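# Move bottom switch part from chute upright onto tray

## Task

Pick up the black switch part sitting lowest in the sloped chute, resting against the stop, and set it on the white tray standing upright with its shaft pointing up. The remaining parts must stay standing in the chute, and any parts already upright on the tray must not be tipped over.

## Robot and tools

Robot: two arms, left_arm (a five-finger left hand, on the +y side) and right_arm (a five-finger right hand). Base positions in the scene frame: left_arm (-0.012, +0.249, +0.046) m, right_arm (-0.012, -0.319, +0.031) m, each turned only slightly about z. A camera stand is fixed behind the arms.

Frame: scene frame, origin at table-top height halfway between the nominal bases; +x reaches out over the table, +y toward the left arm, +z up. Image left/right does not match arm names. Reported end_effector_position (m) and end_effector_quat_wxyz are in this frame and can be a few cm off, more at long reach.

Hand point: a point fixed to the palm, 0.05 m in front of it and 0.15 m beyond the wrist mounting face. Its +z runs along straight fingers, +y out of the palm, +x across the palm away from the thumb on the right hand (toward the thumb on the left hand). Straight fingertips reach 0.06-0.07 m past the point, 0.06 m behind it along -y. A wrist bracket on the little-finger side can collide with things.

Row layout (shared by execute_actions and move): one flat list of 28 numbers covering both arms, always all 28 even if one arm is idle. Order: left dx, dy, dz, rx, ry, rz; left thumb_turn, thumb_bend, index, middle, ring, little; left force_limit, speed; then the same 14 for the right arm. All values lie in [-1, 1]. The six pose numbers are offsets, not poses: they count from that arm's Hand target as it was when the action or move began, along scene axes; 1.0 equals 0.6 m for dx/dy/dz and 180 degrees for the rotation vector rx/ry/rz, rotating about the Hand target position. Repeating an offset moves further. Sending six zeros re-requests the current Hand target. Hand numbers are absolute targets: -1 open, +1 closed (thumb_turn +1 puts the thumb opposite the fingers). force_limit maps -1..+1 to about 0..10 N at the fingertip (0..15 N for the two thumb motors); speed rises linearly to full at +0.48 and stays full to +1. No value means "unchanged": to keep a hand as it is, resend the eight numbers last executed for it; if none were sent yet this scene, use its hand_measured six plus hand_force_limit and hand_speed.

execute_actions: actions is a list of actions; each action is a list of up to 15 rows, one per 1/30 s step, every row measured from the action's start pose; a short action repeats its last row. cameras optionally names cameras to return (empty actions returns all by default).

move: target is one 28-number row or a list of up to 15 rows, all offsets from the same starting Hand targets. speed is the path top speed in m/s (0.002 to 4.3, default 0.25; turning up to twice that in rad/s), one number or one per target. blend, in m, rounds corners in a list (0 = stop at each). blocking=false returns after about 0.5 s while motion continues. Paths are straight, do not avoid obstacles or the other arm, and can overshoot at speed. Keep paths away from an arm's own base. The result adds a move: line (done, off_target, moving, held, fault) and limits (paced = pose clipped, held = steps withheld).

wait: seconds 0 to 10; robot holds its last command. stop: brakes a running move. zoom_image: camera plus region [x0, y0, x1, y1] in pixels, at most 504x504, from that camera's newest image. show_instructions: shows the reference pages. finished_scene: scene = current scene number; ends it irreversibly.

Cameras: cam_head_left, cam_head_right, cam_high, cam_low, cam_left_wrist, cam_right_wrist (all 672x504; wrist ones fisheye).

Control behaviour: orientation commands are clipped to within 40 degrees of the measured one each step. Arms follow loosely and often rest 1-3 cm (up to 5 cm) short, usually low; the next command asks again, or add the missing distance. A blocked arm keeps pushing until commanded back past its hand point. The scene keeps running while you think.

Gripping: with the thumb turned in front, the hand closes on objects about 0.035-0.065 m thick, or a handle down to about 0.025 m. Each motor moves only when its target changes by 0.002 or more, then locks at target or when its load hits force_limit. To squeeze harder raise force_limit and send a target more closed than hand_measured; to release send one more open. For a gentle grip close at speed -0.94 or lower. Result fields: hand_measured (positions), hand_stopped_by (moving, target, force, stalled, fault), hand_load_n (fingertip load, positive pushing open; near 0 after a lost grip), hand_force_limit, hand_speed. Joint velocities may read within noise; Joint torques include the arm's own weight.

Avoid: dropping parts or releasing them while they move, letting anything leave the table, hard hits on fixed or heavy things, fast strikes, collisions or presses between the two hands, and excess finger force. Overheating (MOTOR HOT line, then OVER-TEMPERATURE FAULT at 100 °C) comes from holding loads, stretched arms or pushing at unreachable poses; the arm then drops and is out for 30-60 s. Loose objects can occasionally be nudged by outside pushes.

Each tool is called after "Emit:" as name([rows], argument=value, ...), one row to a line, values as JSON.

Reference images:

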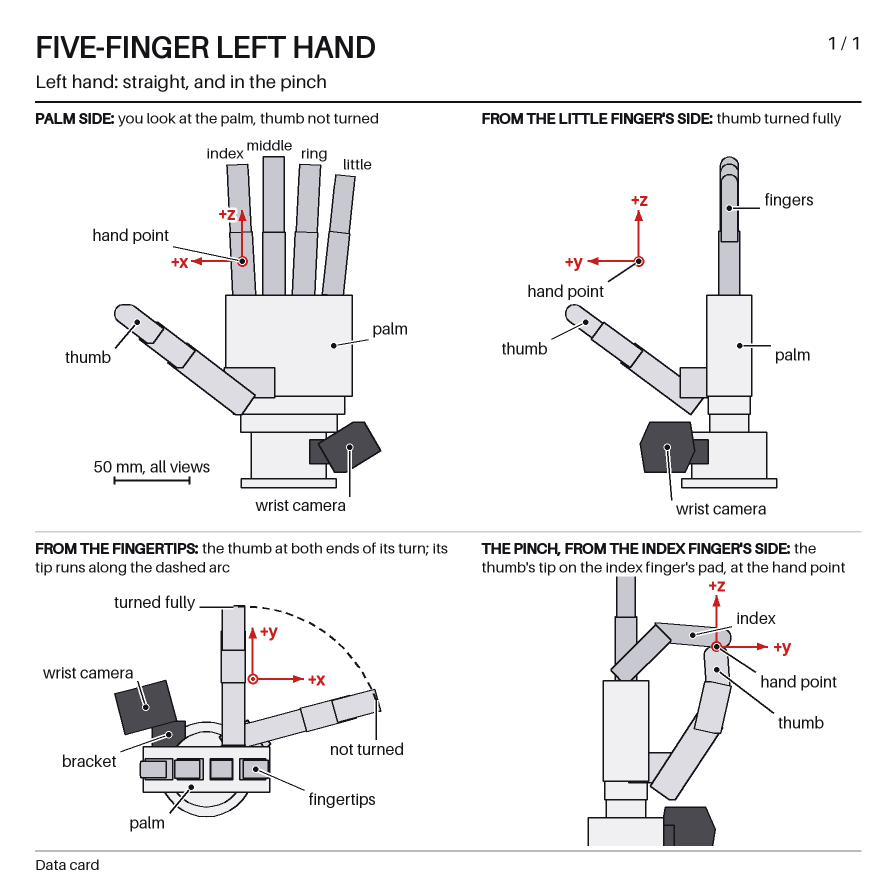

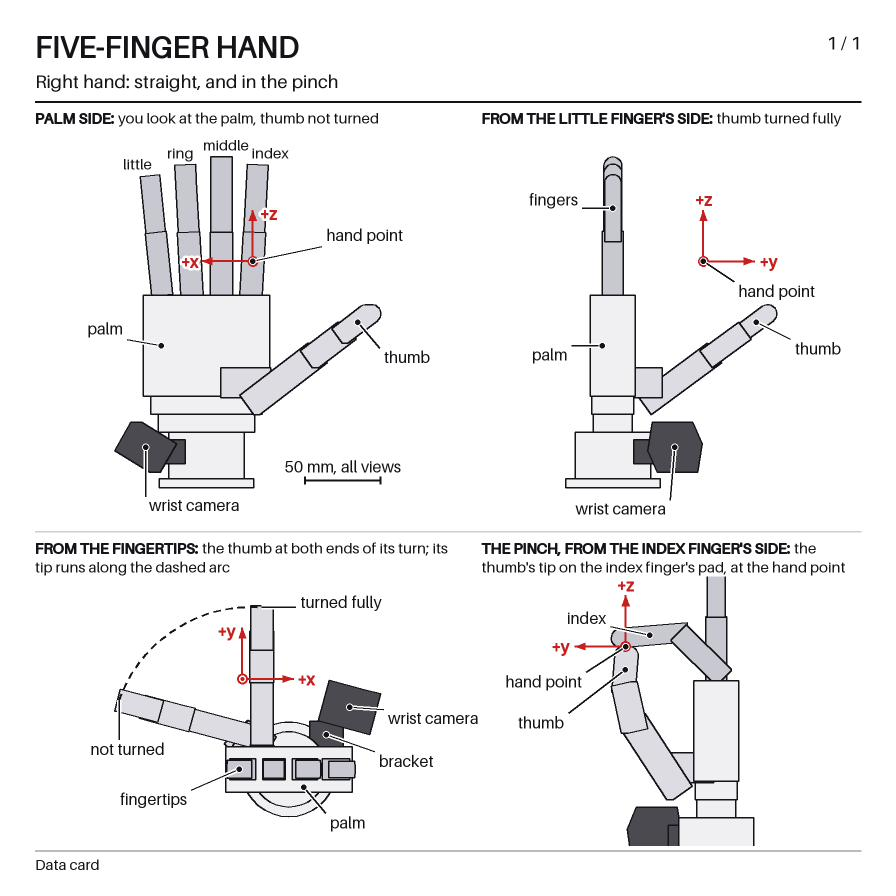

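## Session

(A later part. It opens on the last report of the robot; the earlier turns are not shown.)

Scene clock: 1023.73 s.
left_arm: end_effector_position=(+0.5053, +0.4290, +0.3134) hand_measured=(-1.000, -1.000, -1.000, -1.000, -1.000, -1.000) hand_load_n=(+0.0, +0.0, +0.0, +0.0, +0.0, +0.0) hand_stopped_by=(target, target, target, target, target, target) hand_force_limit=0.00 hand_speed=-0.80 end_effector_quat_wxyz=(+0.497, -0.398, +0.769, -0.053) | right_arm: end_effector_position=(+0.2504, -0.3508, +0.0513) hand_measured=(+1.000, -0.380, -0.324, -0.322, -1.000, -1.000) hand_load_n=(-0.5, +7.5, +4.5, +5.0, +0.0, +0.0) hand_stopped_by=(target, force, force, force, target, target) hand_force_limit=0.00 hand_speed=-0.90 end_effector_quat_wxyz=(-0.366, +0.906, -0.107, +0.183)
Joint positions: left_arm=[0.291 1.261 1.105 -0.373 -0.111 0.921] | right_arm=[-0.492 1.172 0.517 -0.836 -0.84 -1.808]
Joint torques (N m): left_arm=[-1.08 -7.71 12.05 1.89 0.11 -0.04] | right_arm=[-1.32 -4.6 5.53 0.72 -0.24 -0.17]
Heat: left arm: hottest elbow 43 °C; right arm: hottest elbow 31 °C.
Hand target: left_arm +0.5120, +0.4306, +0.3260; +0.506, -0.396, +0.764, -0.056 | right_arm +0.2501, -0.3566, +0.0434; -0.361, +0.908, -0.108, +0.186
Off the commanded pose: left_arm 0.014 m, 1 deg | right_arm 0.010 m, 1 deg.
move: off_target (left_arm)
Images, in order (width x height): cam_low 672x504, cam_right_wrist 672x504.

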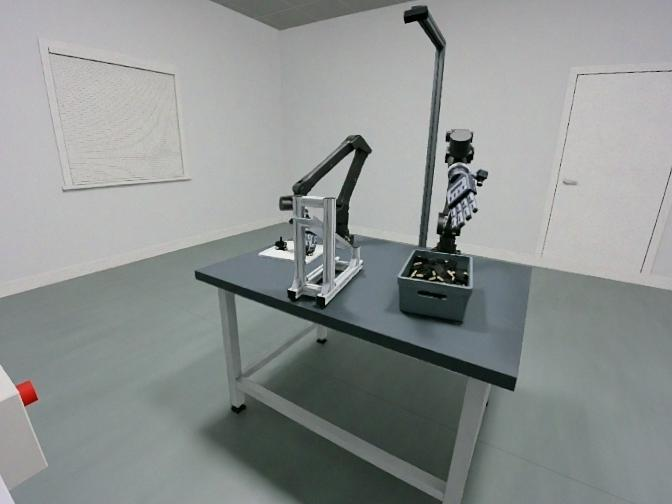

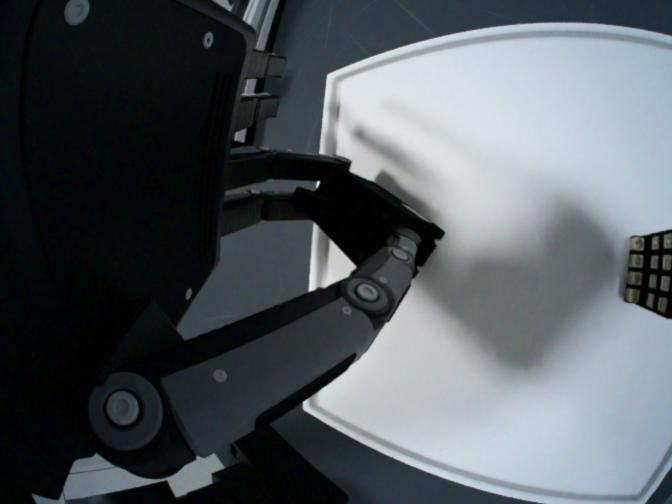

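Emit:
wait(seconds=0.2, cameras=["all"])

Emit:
zoom_image(camera="cam_head_left", region=[500, 360, 560, 410])

Emit:
zoom_image(camera="cam_head_right", region=[500, 360, 560, 410])

Emit:
zoom_image(camera="cam_high", region=[150, 150, 220, 220])

Emit:
zoom_image(camera="cam_low", region=[270, 225, 330, 265])

Scene clock: 1034.43 s.
left_arm: end_effector_position=(+0.5053, +0.4290, +0.3134) hand_measured=(-1.000, -1.000, -1.000, -1.000, -1.000, -1.000) hand_load_n=(+0.0, +0.0, +0.0, +0.0, +0.0, +0.0) hand_stopped_by=(target, target, target, target, target, target) hand_force_limit=0.00 hand_speed=-0.80 end_effector_quat_wxyz=(+0.497, -0.398, +0.769, -0.053) | right_arm: end_effector_position=(+0.2504, -0.3508, +0.0513) hand_measured=(+1.000, -0.380, -0.324, -0.322, -1.000, -1.000) hand_load_n=(-0.5, +7.5, +4.0, +5.0, +0.0, +0.0) hand_stopped_by=(target, force, force, force, target, target) hand_force_limit=0.00 hand_speed=-0.90 end_effector_quat_wxyz=(-0.366, +0.906, -0.107, +0.183)
Joint positions: left_arm=[0.291 1.261 1.105 -0.373 -0.111 0.921] | right_arm=[-0.492 1.172 0.517 -0.836 -0.84 -1.808]
Joint torques (N m): left_arm=[-1.08 -7.71 12.05 1.88 0.11 -0.04] | right_arm=[-1.32 -4.54 5.55 0.81 -0.25 -0.17]
Heat: left arm: hottest elbow 43 °C; right arm: hottest shoulder 30 °C.
Hand target: left_arm +0.5120, +0.4306, +0.3260; +0.506, -0.396, +0.764, -0.056 | right_arm +0.2501, -0.3566, +0.0434; -0.361, +0.908, -0.108, +0.186
Off the commanded pose: left_arm 0.014 m, 1 deg | right_arm 0.010 m, 1 deg.
wait: 0.20 s; at rest from the start

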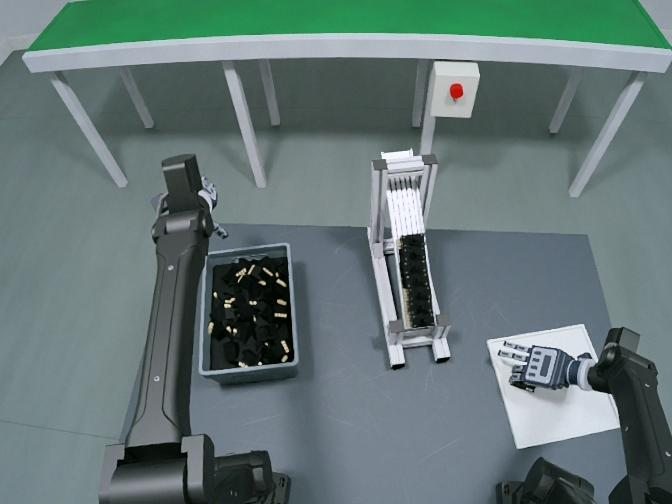

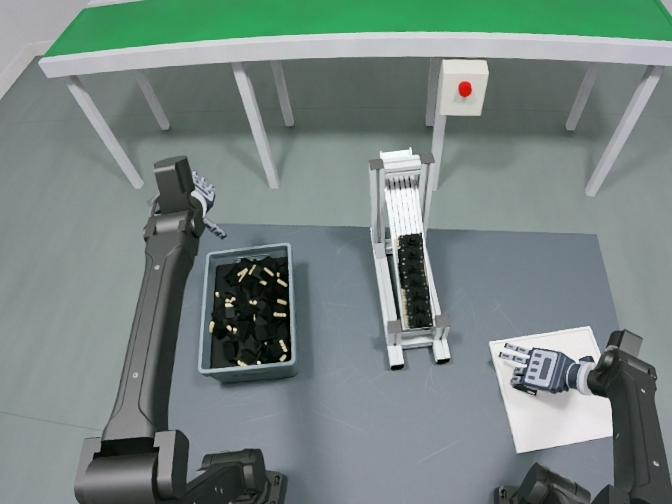

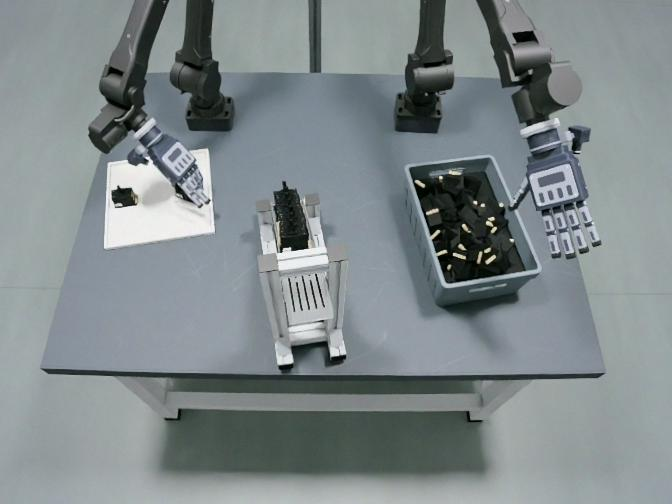

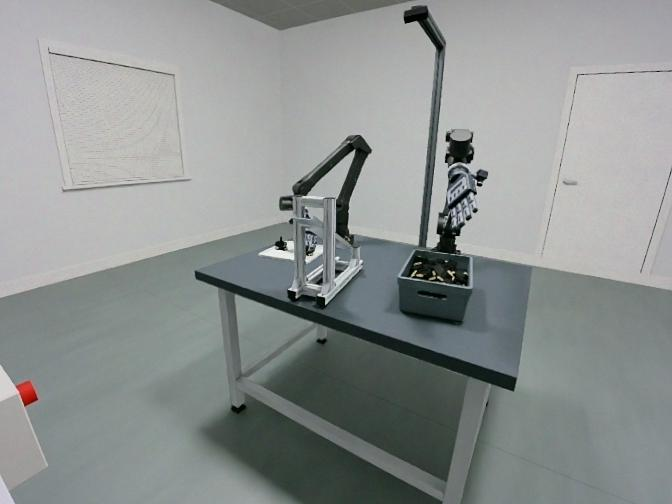

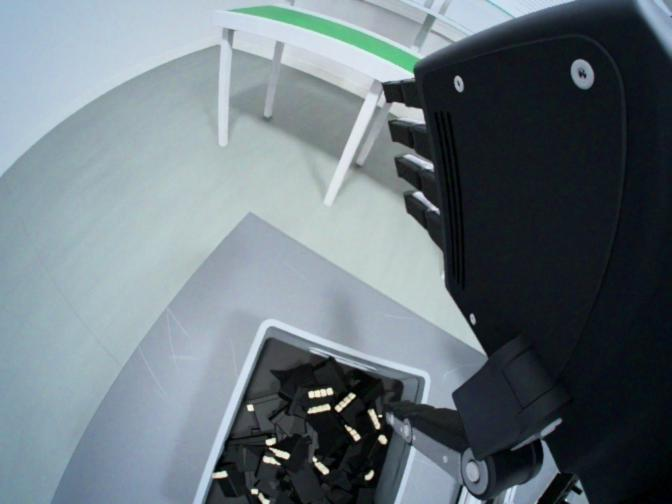

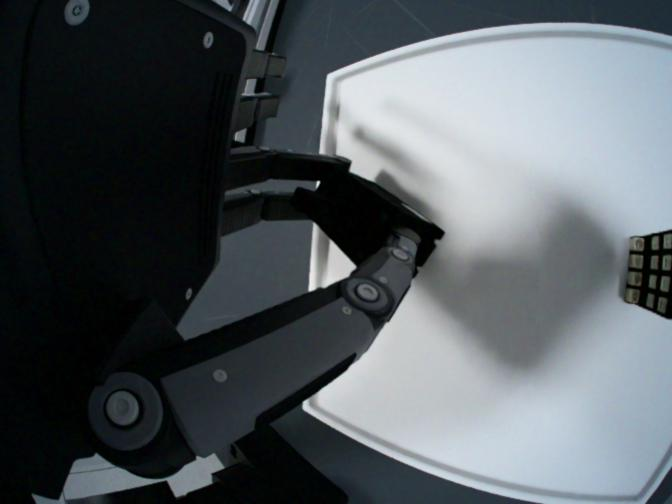

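Scaled by 8.400.

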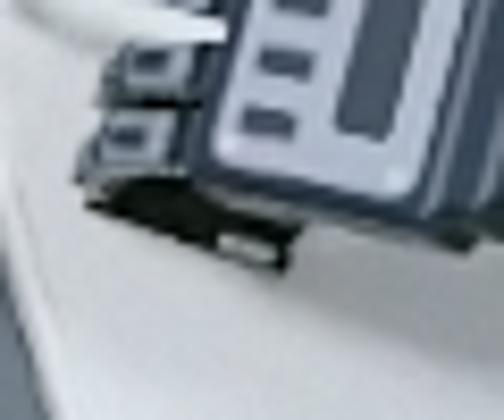

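Scaled by 8.400.

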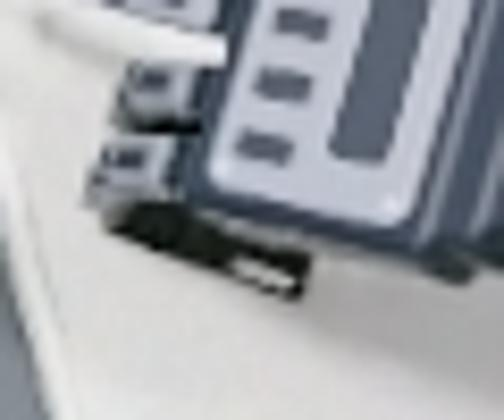

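Scaled by 7.200.

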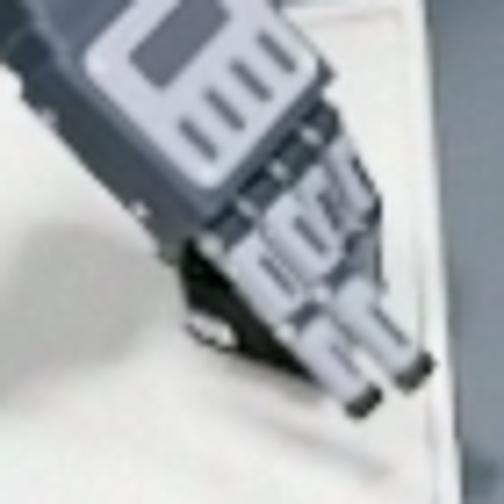

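Scaled by 8.400.

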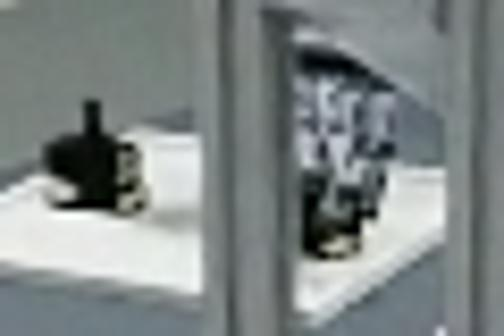

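Emit:
move(target=[0,0,0,0,0,0,-1,-1,-1,-1,-1,-1,0,-0.8, 0.0,0,0,0.0,0.0,0,1,-0.44,-0.38,-0.38,-1,-1,0,-0.9], speed=0.05, cameras=["cam_right_wrist","cam_low","cam_head_left","cam_high"])

Emit:
zoom_image(camera="cam_right_wrist", region=[270, 120, 510, 320])

Emit:
zoom_image(camera="cam_head_left", region=[500, 360, 560, 410])

Scene clock: 1045.37 s.
left_arm: end_effector_position=(+0.5053, +0.4290, +0.3134) hand_measured=(-1.000, -1.000, -1.000, -1.000, -1.000, -1.000) hand_load_n=(+0.0, +0.0, +0.0, +0.0, +0.0, +0.0) hand_stopped_by=(target, target, target, target, target, target) hand_force_limit=0.00 hand_speed=-0.80 end_effector_quat_wxyz=(+0.497, -0.398, +0.769, -0.053) | right_arm: end_effector_position=(+0.2460, -0.3498, +0.0442) hand_measured=(+1.000, -0.440, -0.380, -0.380, -1.000, -1.000) hand_load_n=(+0.0, +0.0, +0.0, +0.0, +0.0, +0.0) hand_stopped_by=(target, target, target, target, target, target) hand_force_limit=0.00 hand_speed=-0.90 end_effector_quat_wxyz=(-0.366, +0.907, -0.111, +0.175)
Joint positions: left_arm=[0.291 1.261 1.105 -0.373 -0.111 0.921] | right_arm=[-0.492 1.187 0.507 -0.826 -0.833 -1.808]
Joint torques (N m): left_arm=[-1.08 -7.71 12.07 1.87 0.11 -0.04] | right_arm=[-1.26 -5.66 6.23 0.47 -0.55 -0.16]
Heat: left arm: hottest elbow 43 °C; right arm: hottest shoulder 30 °C.
Hand target: left_arm +0.5120, +0.4306, +0.3260; +0.506, -0.396, +0.764, -0.056 | right_arm +0.2501, -0.3567, +0.0435; -0.361, +0.908, -0.108, +0.186
Off the commanded pose: left_arm 0.014 m, 1 deg | right_arm 0.008 m, 1 deg.
move: off_target (left_arm)
Images, in order (width x height): cam_head_left 672x504, cam_high 672x504, cam_low 672x504, cam_right_wrist 672x504.

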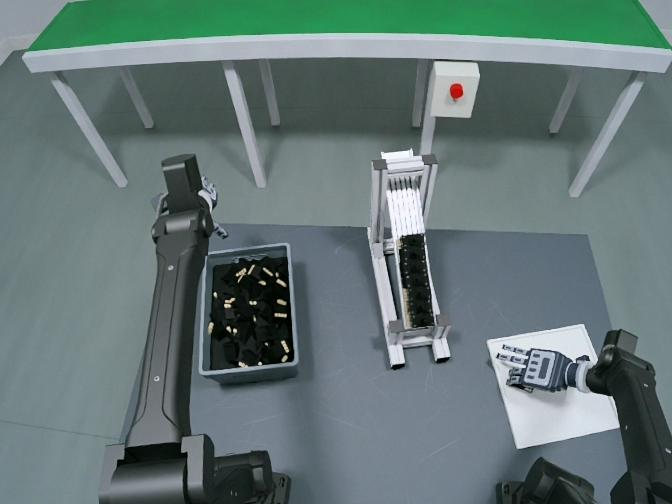

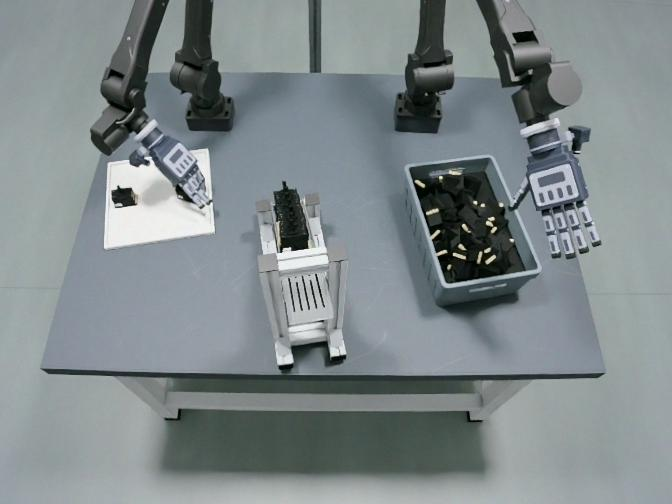

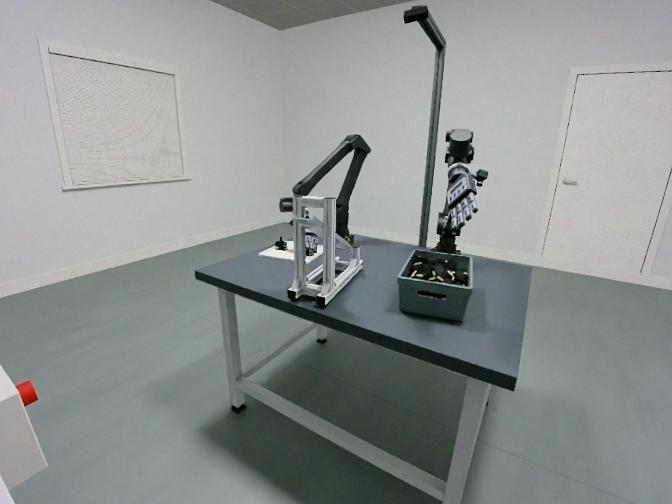

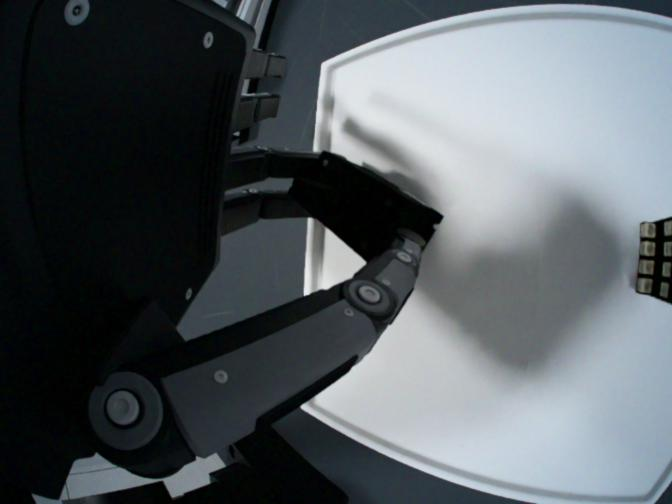

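Scaled by 2.100 from the camera's 672x504 image, which has a finer 960x720 frame.

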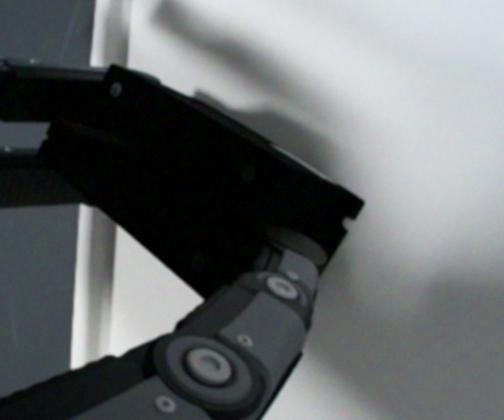

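Scaled by 8.400.

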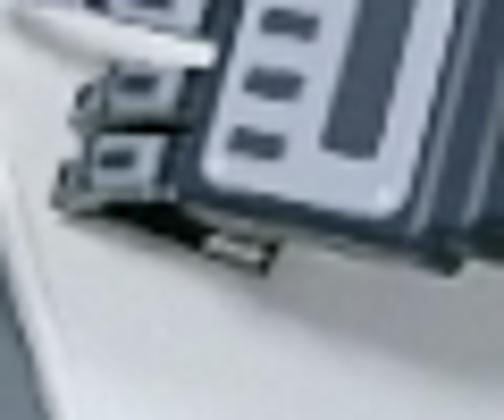

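Emit:
move(target=[0,0,0,0,0,0,-1,-1,-1,-1,-1,-1,0,-0.8, 0.0,0,0.003,0.0,0.0,0,1,-0.9,-0.8,-0.8,-1,-1,0,-0.8], speed=0.05, cameras=["cam_right_wrist","cam_low","cam_head_left","cam_high"])

Emit:
zoom_image(camera="cam_right_wrist", region=[270, 120, 510, 320])

Emit:
zoom_image(camera="cam_high", region=[130, 130, 230, 230])

Scene clock: 1058.20 s.
left_arm: end_effector_position=(+0.5053, +0.4290, +0.3134) hand_measured=(-1.000, -1.000, -1.000, -1.000, -1.000, -1.000) hand_load_n=(+0.0, +0.0, +0.0, +0.0, +0.0, +0.0) hand_stopped_by=(target, target, target, target, target, target) hand_force_limit=0.00 hand_speed=-0.80 end_effector_quat_wxyz=(+0.497, -0.398, +0.769, -0.053) | right_arm: end_effector_position=(+0.2460, -0.3498, +0.0442) hand_measured=(+1.000, -0.900, -0.800, -0.800, -1.000, -1.000) hand_load_n=(+0.0, +0.0, +0.0, +0.0, -0.5, +0.0) hand_stopped_by=(target, target, target, target, target, target) hand_force_limit=0.00 hand_speed=-0.80 end_effector_quat_wxyz=(-0.366, +0.907, -0.111, +0.175)
Joint positions: left_arm=[0.291 1.261 1.105 -0.373 -0.111 0.921] | right_arm=[-0.492 1.187 0.507 -0.826 -0.833 -1.808]
Joint torques (N m): left_arm=[-1.08 -7.65 12.07 1.88 0.11 -0.04] | right_arm=[-1.26 -6.01 6.42 0.23 -0.56 -0.16]
Heat: left arm: hottest elbow 43 °C; right arm: hottest shoulder 30 °C.
Hand target: left_arm +0.5120, +0.4306, +0.3260; +0.506, -0.396, +0.764, -0.056 | right_arm +0.2502, -0.3567, +0.0453; -0.361, +0.908, -0.108, +0.186
Off the commanded pose: left_arm 0.014 m, 1 deg | right_arm 0.008 m, 1 deg.
move: off_target (left_arm)
Images, in order (width x height): cam_head_left 672x504, cam_high 672x504, cam_low 672x504, cam_right_wrist 672x504.

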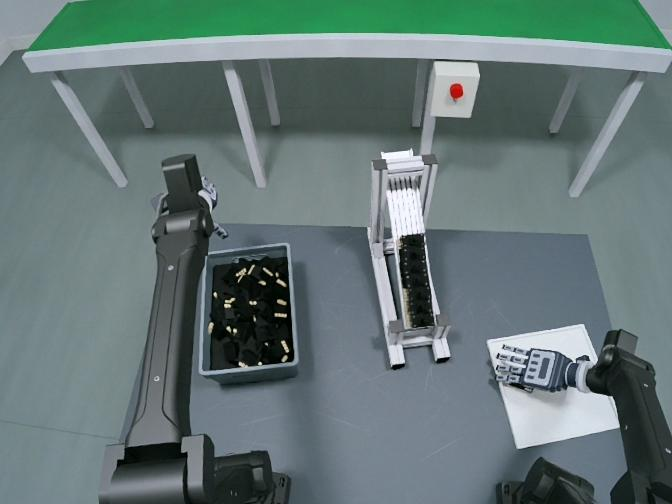

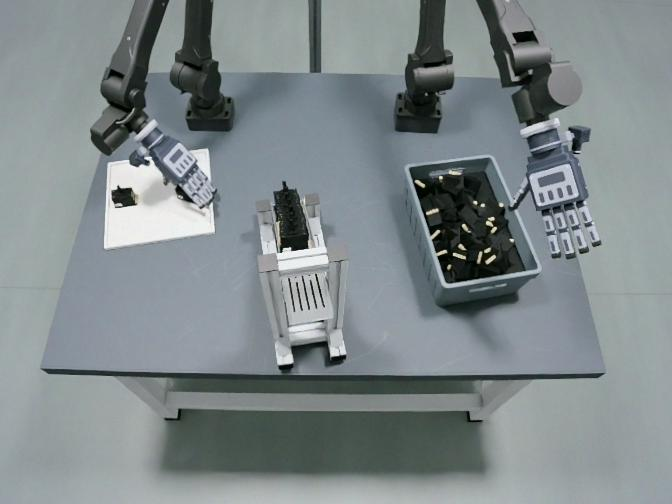

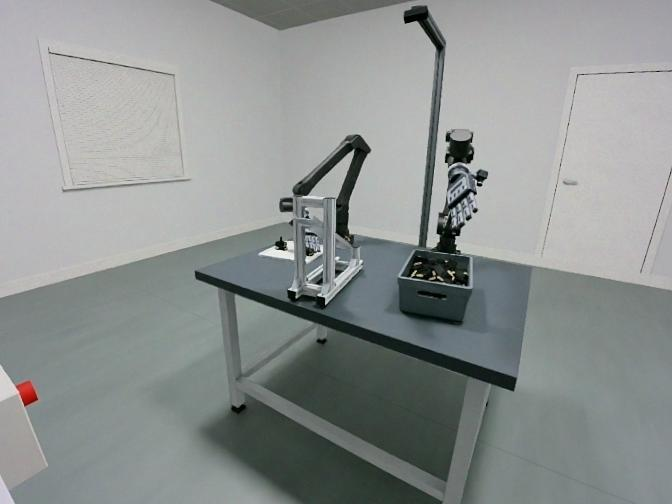

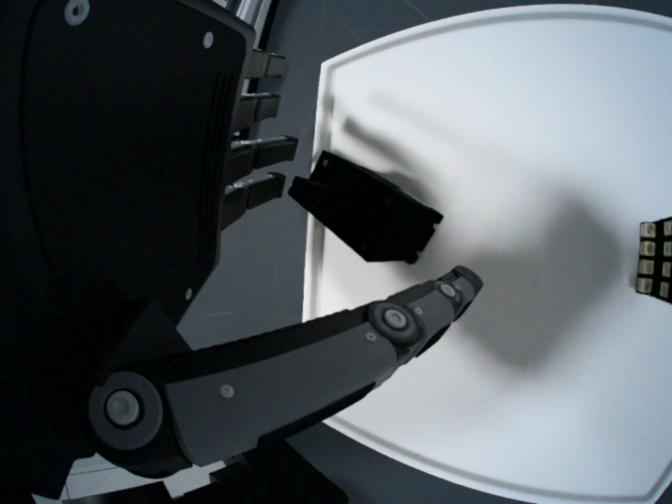

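Scaled by 2.100 from the camera's 672x504 image, which has a finer 960x720 frame.

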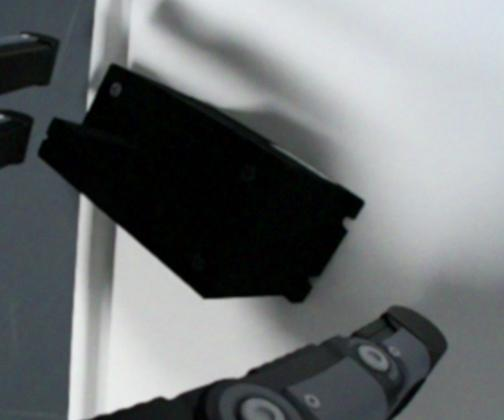

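Scaled by 5.040.

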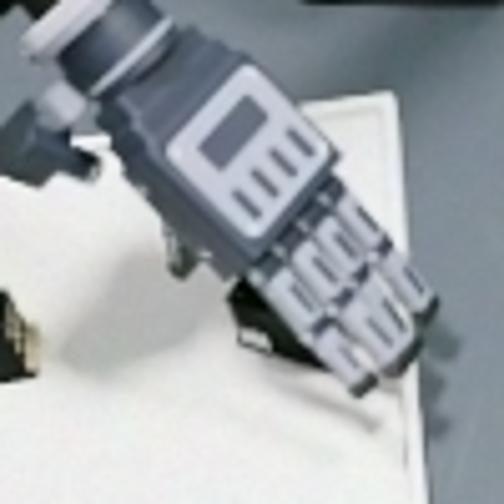

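Emit:
move([
  [0,0,0,0,0,0,-1,-1,-1,-1,-1,-1,0,-0.8, 0.0,0,0.1,0.0,0.0,0,1,-1,-1,-1,-1,-1,0,-0.5],
  [0,0,0,0,0,0,-1,-1,-1,-1,-1,-1,0,-0.8, -0.05,0,0.3,0.0,0.0,0,1,-1,-1,-1,-1,-1,0,-0.5],
], speed=[0.08,0.2], blend=0.02, cameras=["all"])

Emit:
zoom_image(camera="cam_high", region=[90, 130, 230, 270])

Emit:
zoom_image(camera="cam_high", region=[230, 160, 370, 300])

Scene clock: 1069.23 s.
left_arm: end_effector_position=(+0.5053, +0.4290, +0.3134) hand_measured=(-1.000, -1.000, -1.000, -1.000, -1.000, -1.000) hand_load_n=(+0.0, +0.0, +0.0, +0.0, +0.0, +0.0) hand_stopped_by=(target, target, target, target, target, target) hand_force_limit=0.00 hand_speed=-0.80 end_effector_quat_wxyz=(+0.497, -0.398, +0.769, -0.053) | right_arm: end_effector_position=(+0.2091, -0.3454, +0.2060) hand_measured=(+1.000, -1.000, -1.000, -1.000, -1.000, -1.000) hand_load_n=(+0.0, +0.0, +0.0, +0.0, +0.0, +0.0) hand_stopped_by=(target, target, target, target, target, target) hand_force_limit=0.00 hand_speed=-0.50 end_effector_quat_wxyz=(-0.370, +0.907, -0.116, +0.163)
Joint positions: left_arm=[0.291 1.261 1.105 -0.373 -0.111 0.921] | right_arm=[-0.556 0.896 0.792 -1.499 -0.832 -1.904]
Joint torques (N m): left_arm=[-1.08 -7.71 12.07 1.88 0.11 -0.04] | right_arm=[-1.44 -3.84 11.55 -0.62 -0.73 -0.17]
Heat: left arm: hottest elbow 43 °C; right arm: hottest shoulder 30 °C.
Hand target: left_arm +0.5120, +0.4306, +0.3260; +0.506, -0.396, +0.764, -0.056 | right_arm +0.2201, -0.3567, +0.2253; -0.361, +0.908, -0.108, +0.186
Off the commanded pose: left_arm 0.014 m, 1 deg | right_arm 0.025 m, 3 deg.
move: off_target (left_arm, right_arm)

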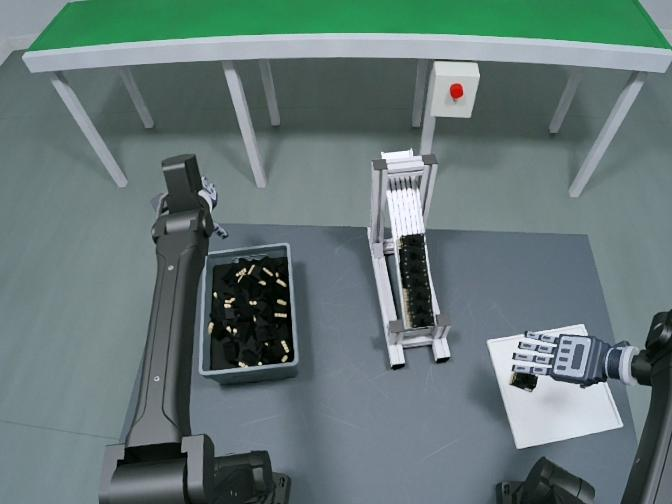

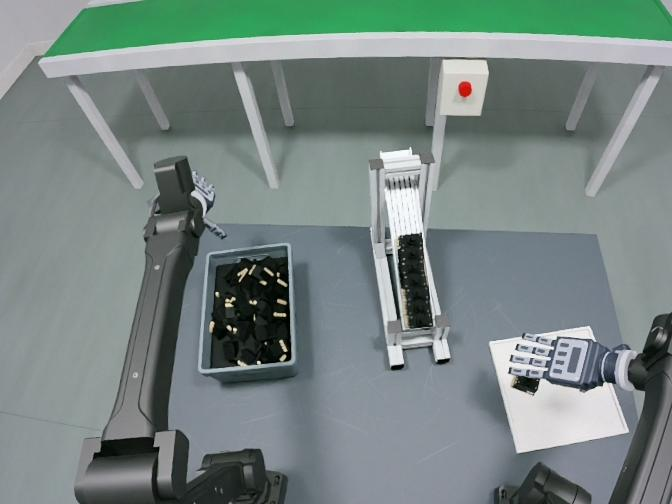

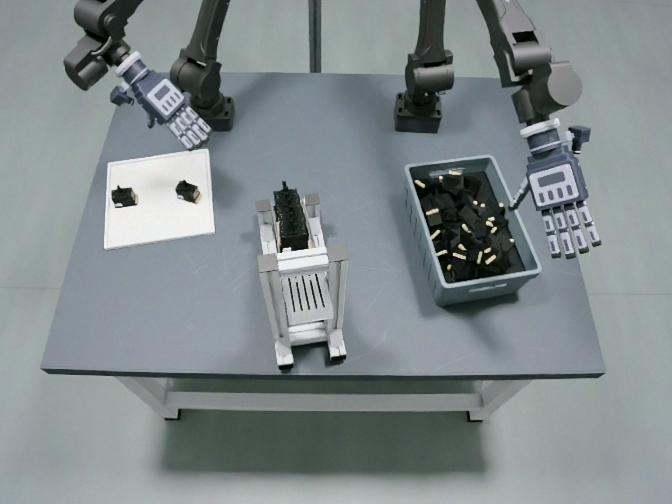

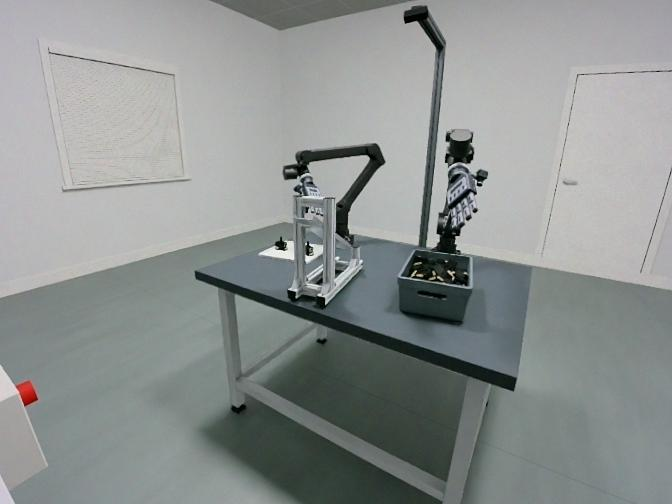

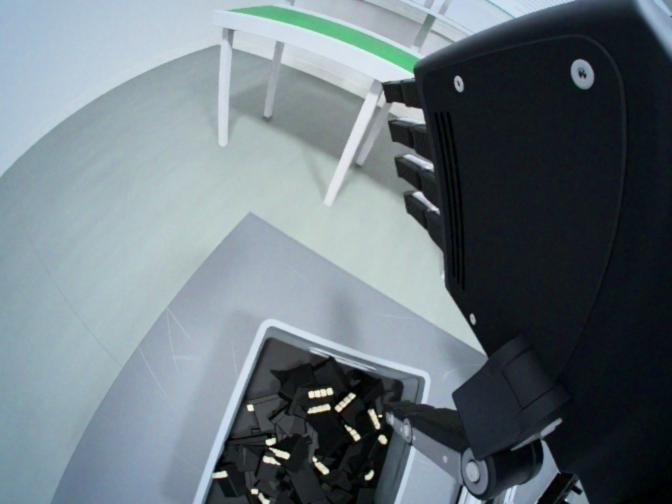

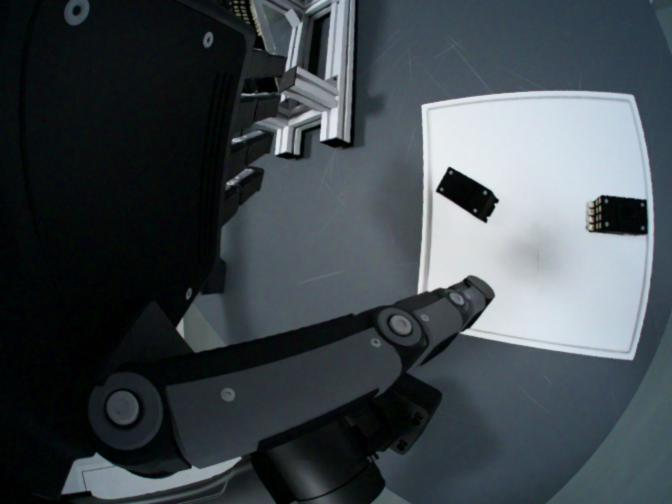

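Scaled by 3.600.

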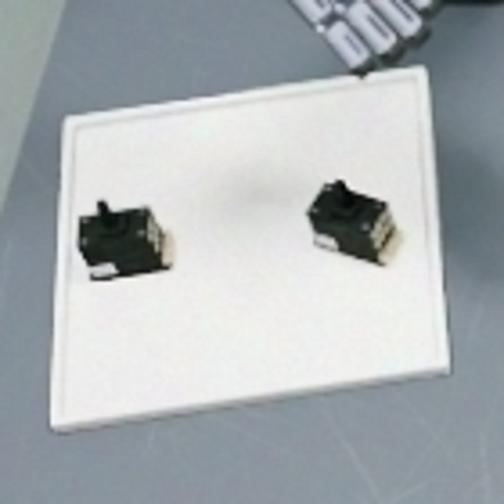

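Scaled by 3.600.

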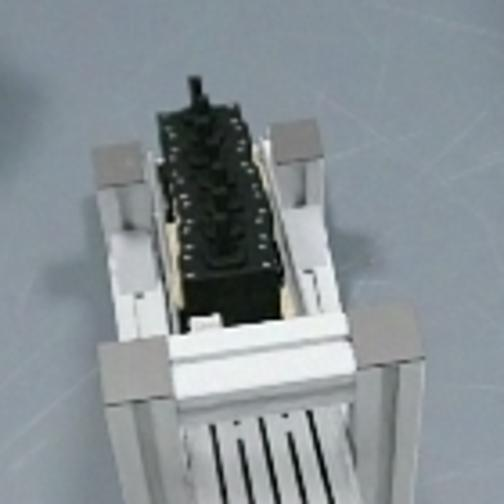

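Emit:
finished_scene(scene=1)

The scene is finished: the task was done.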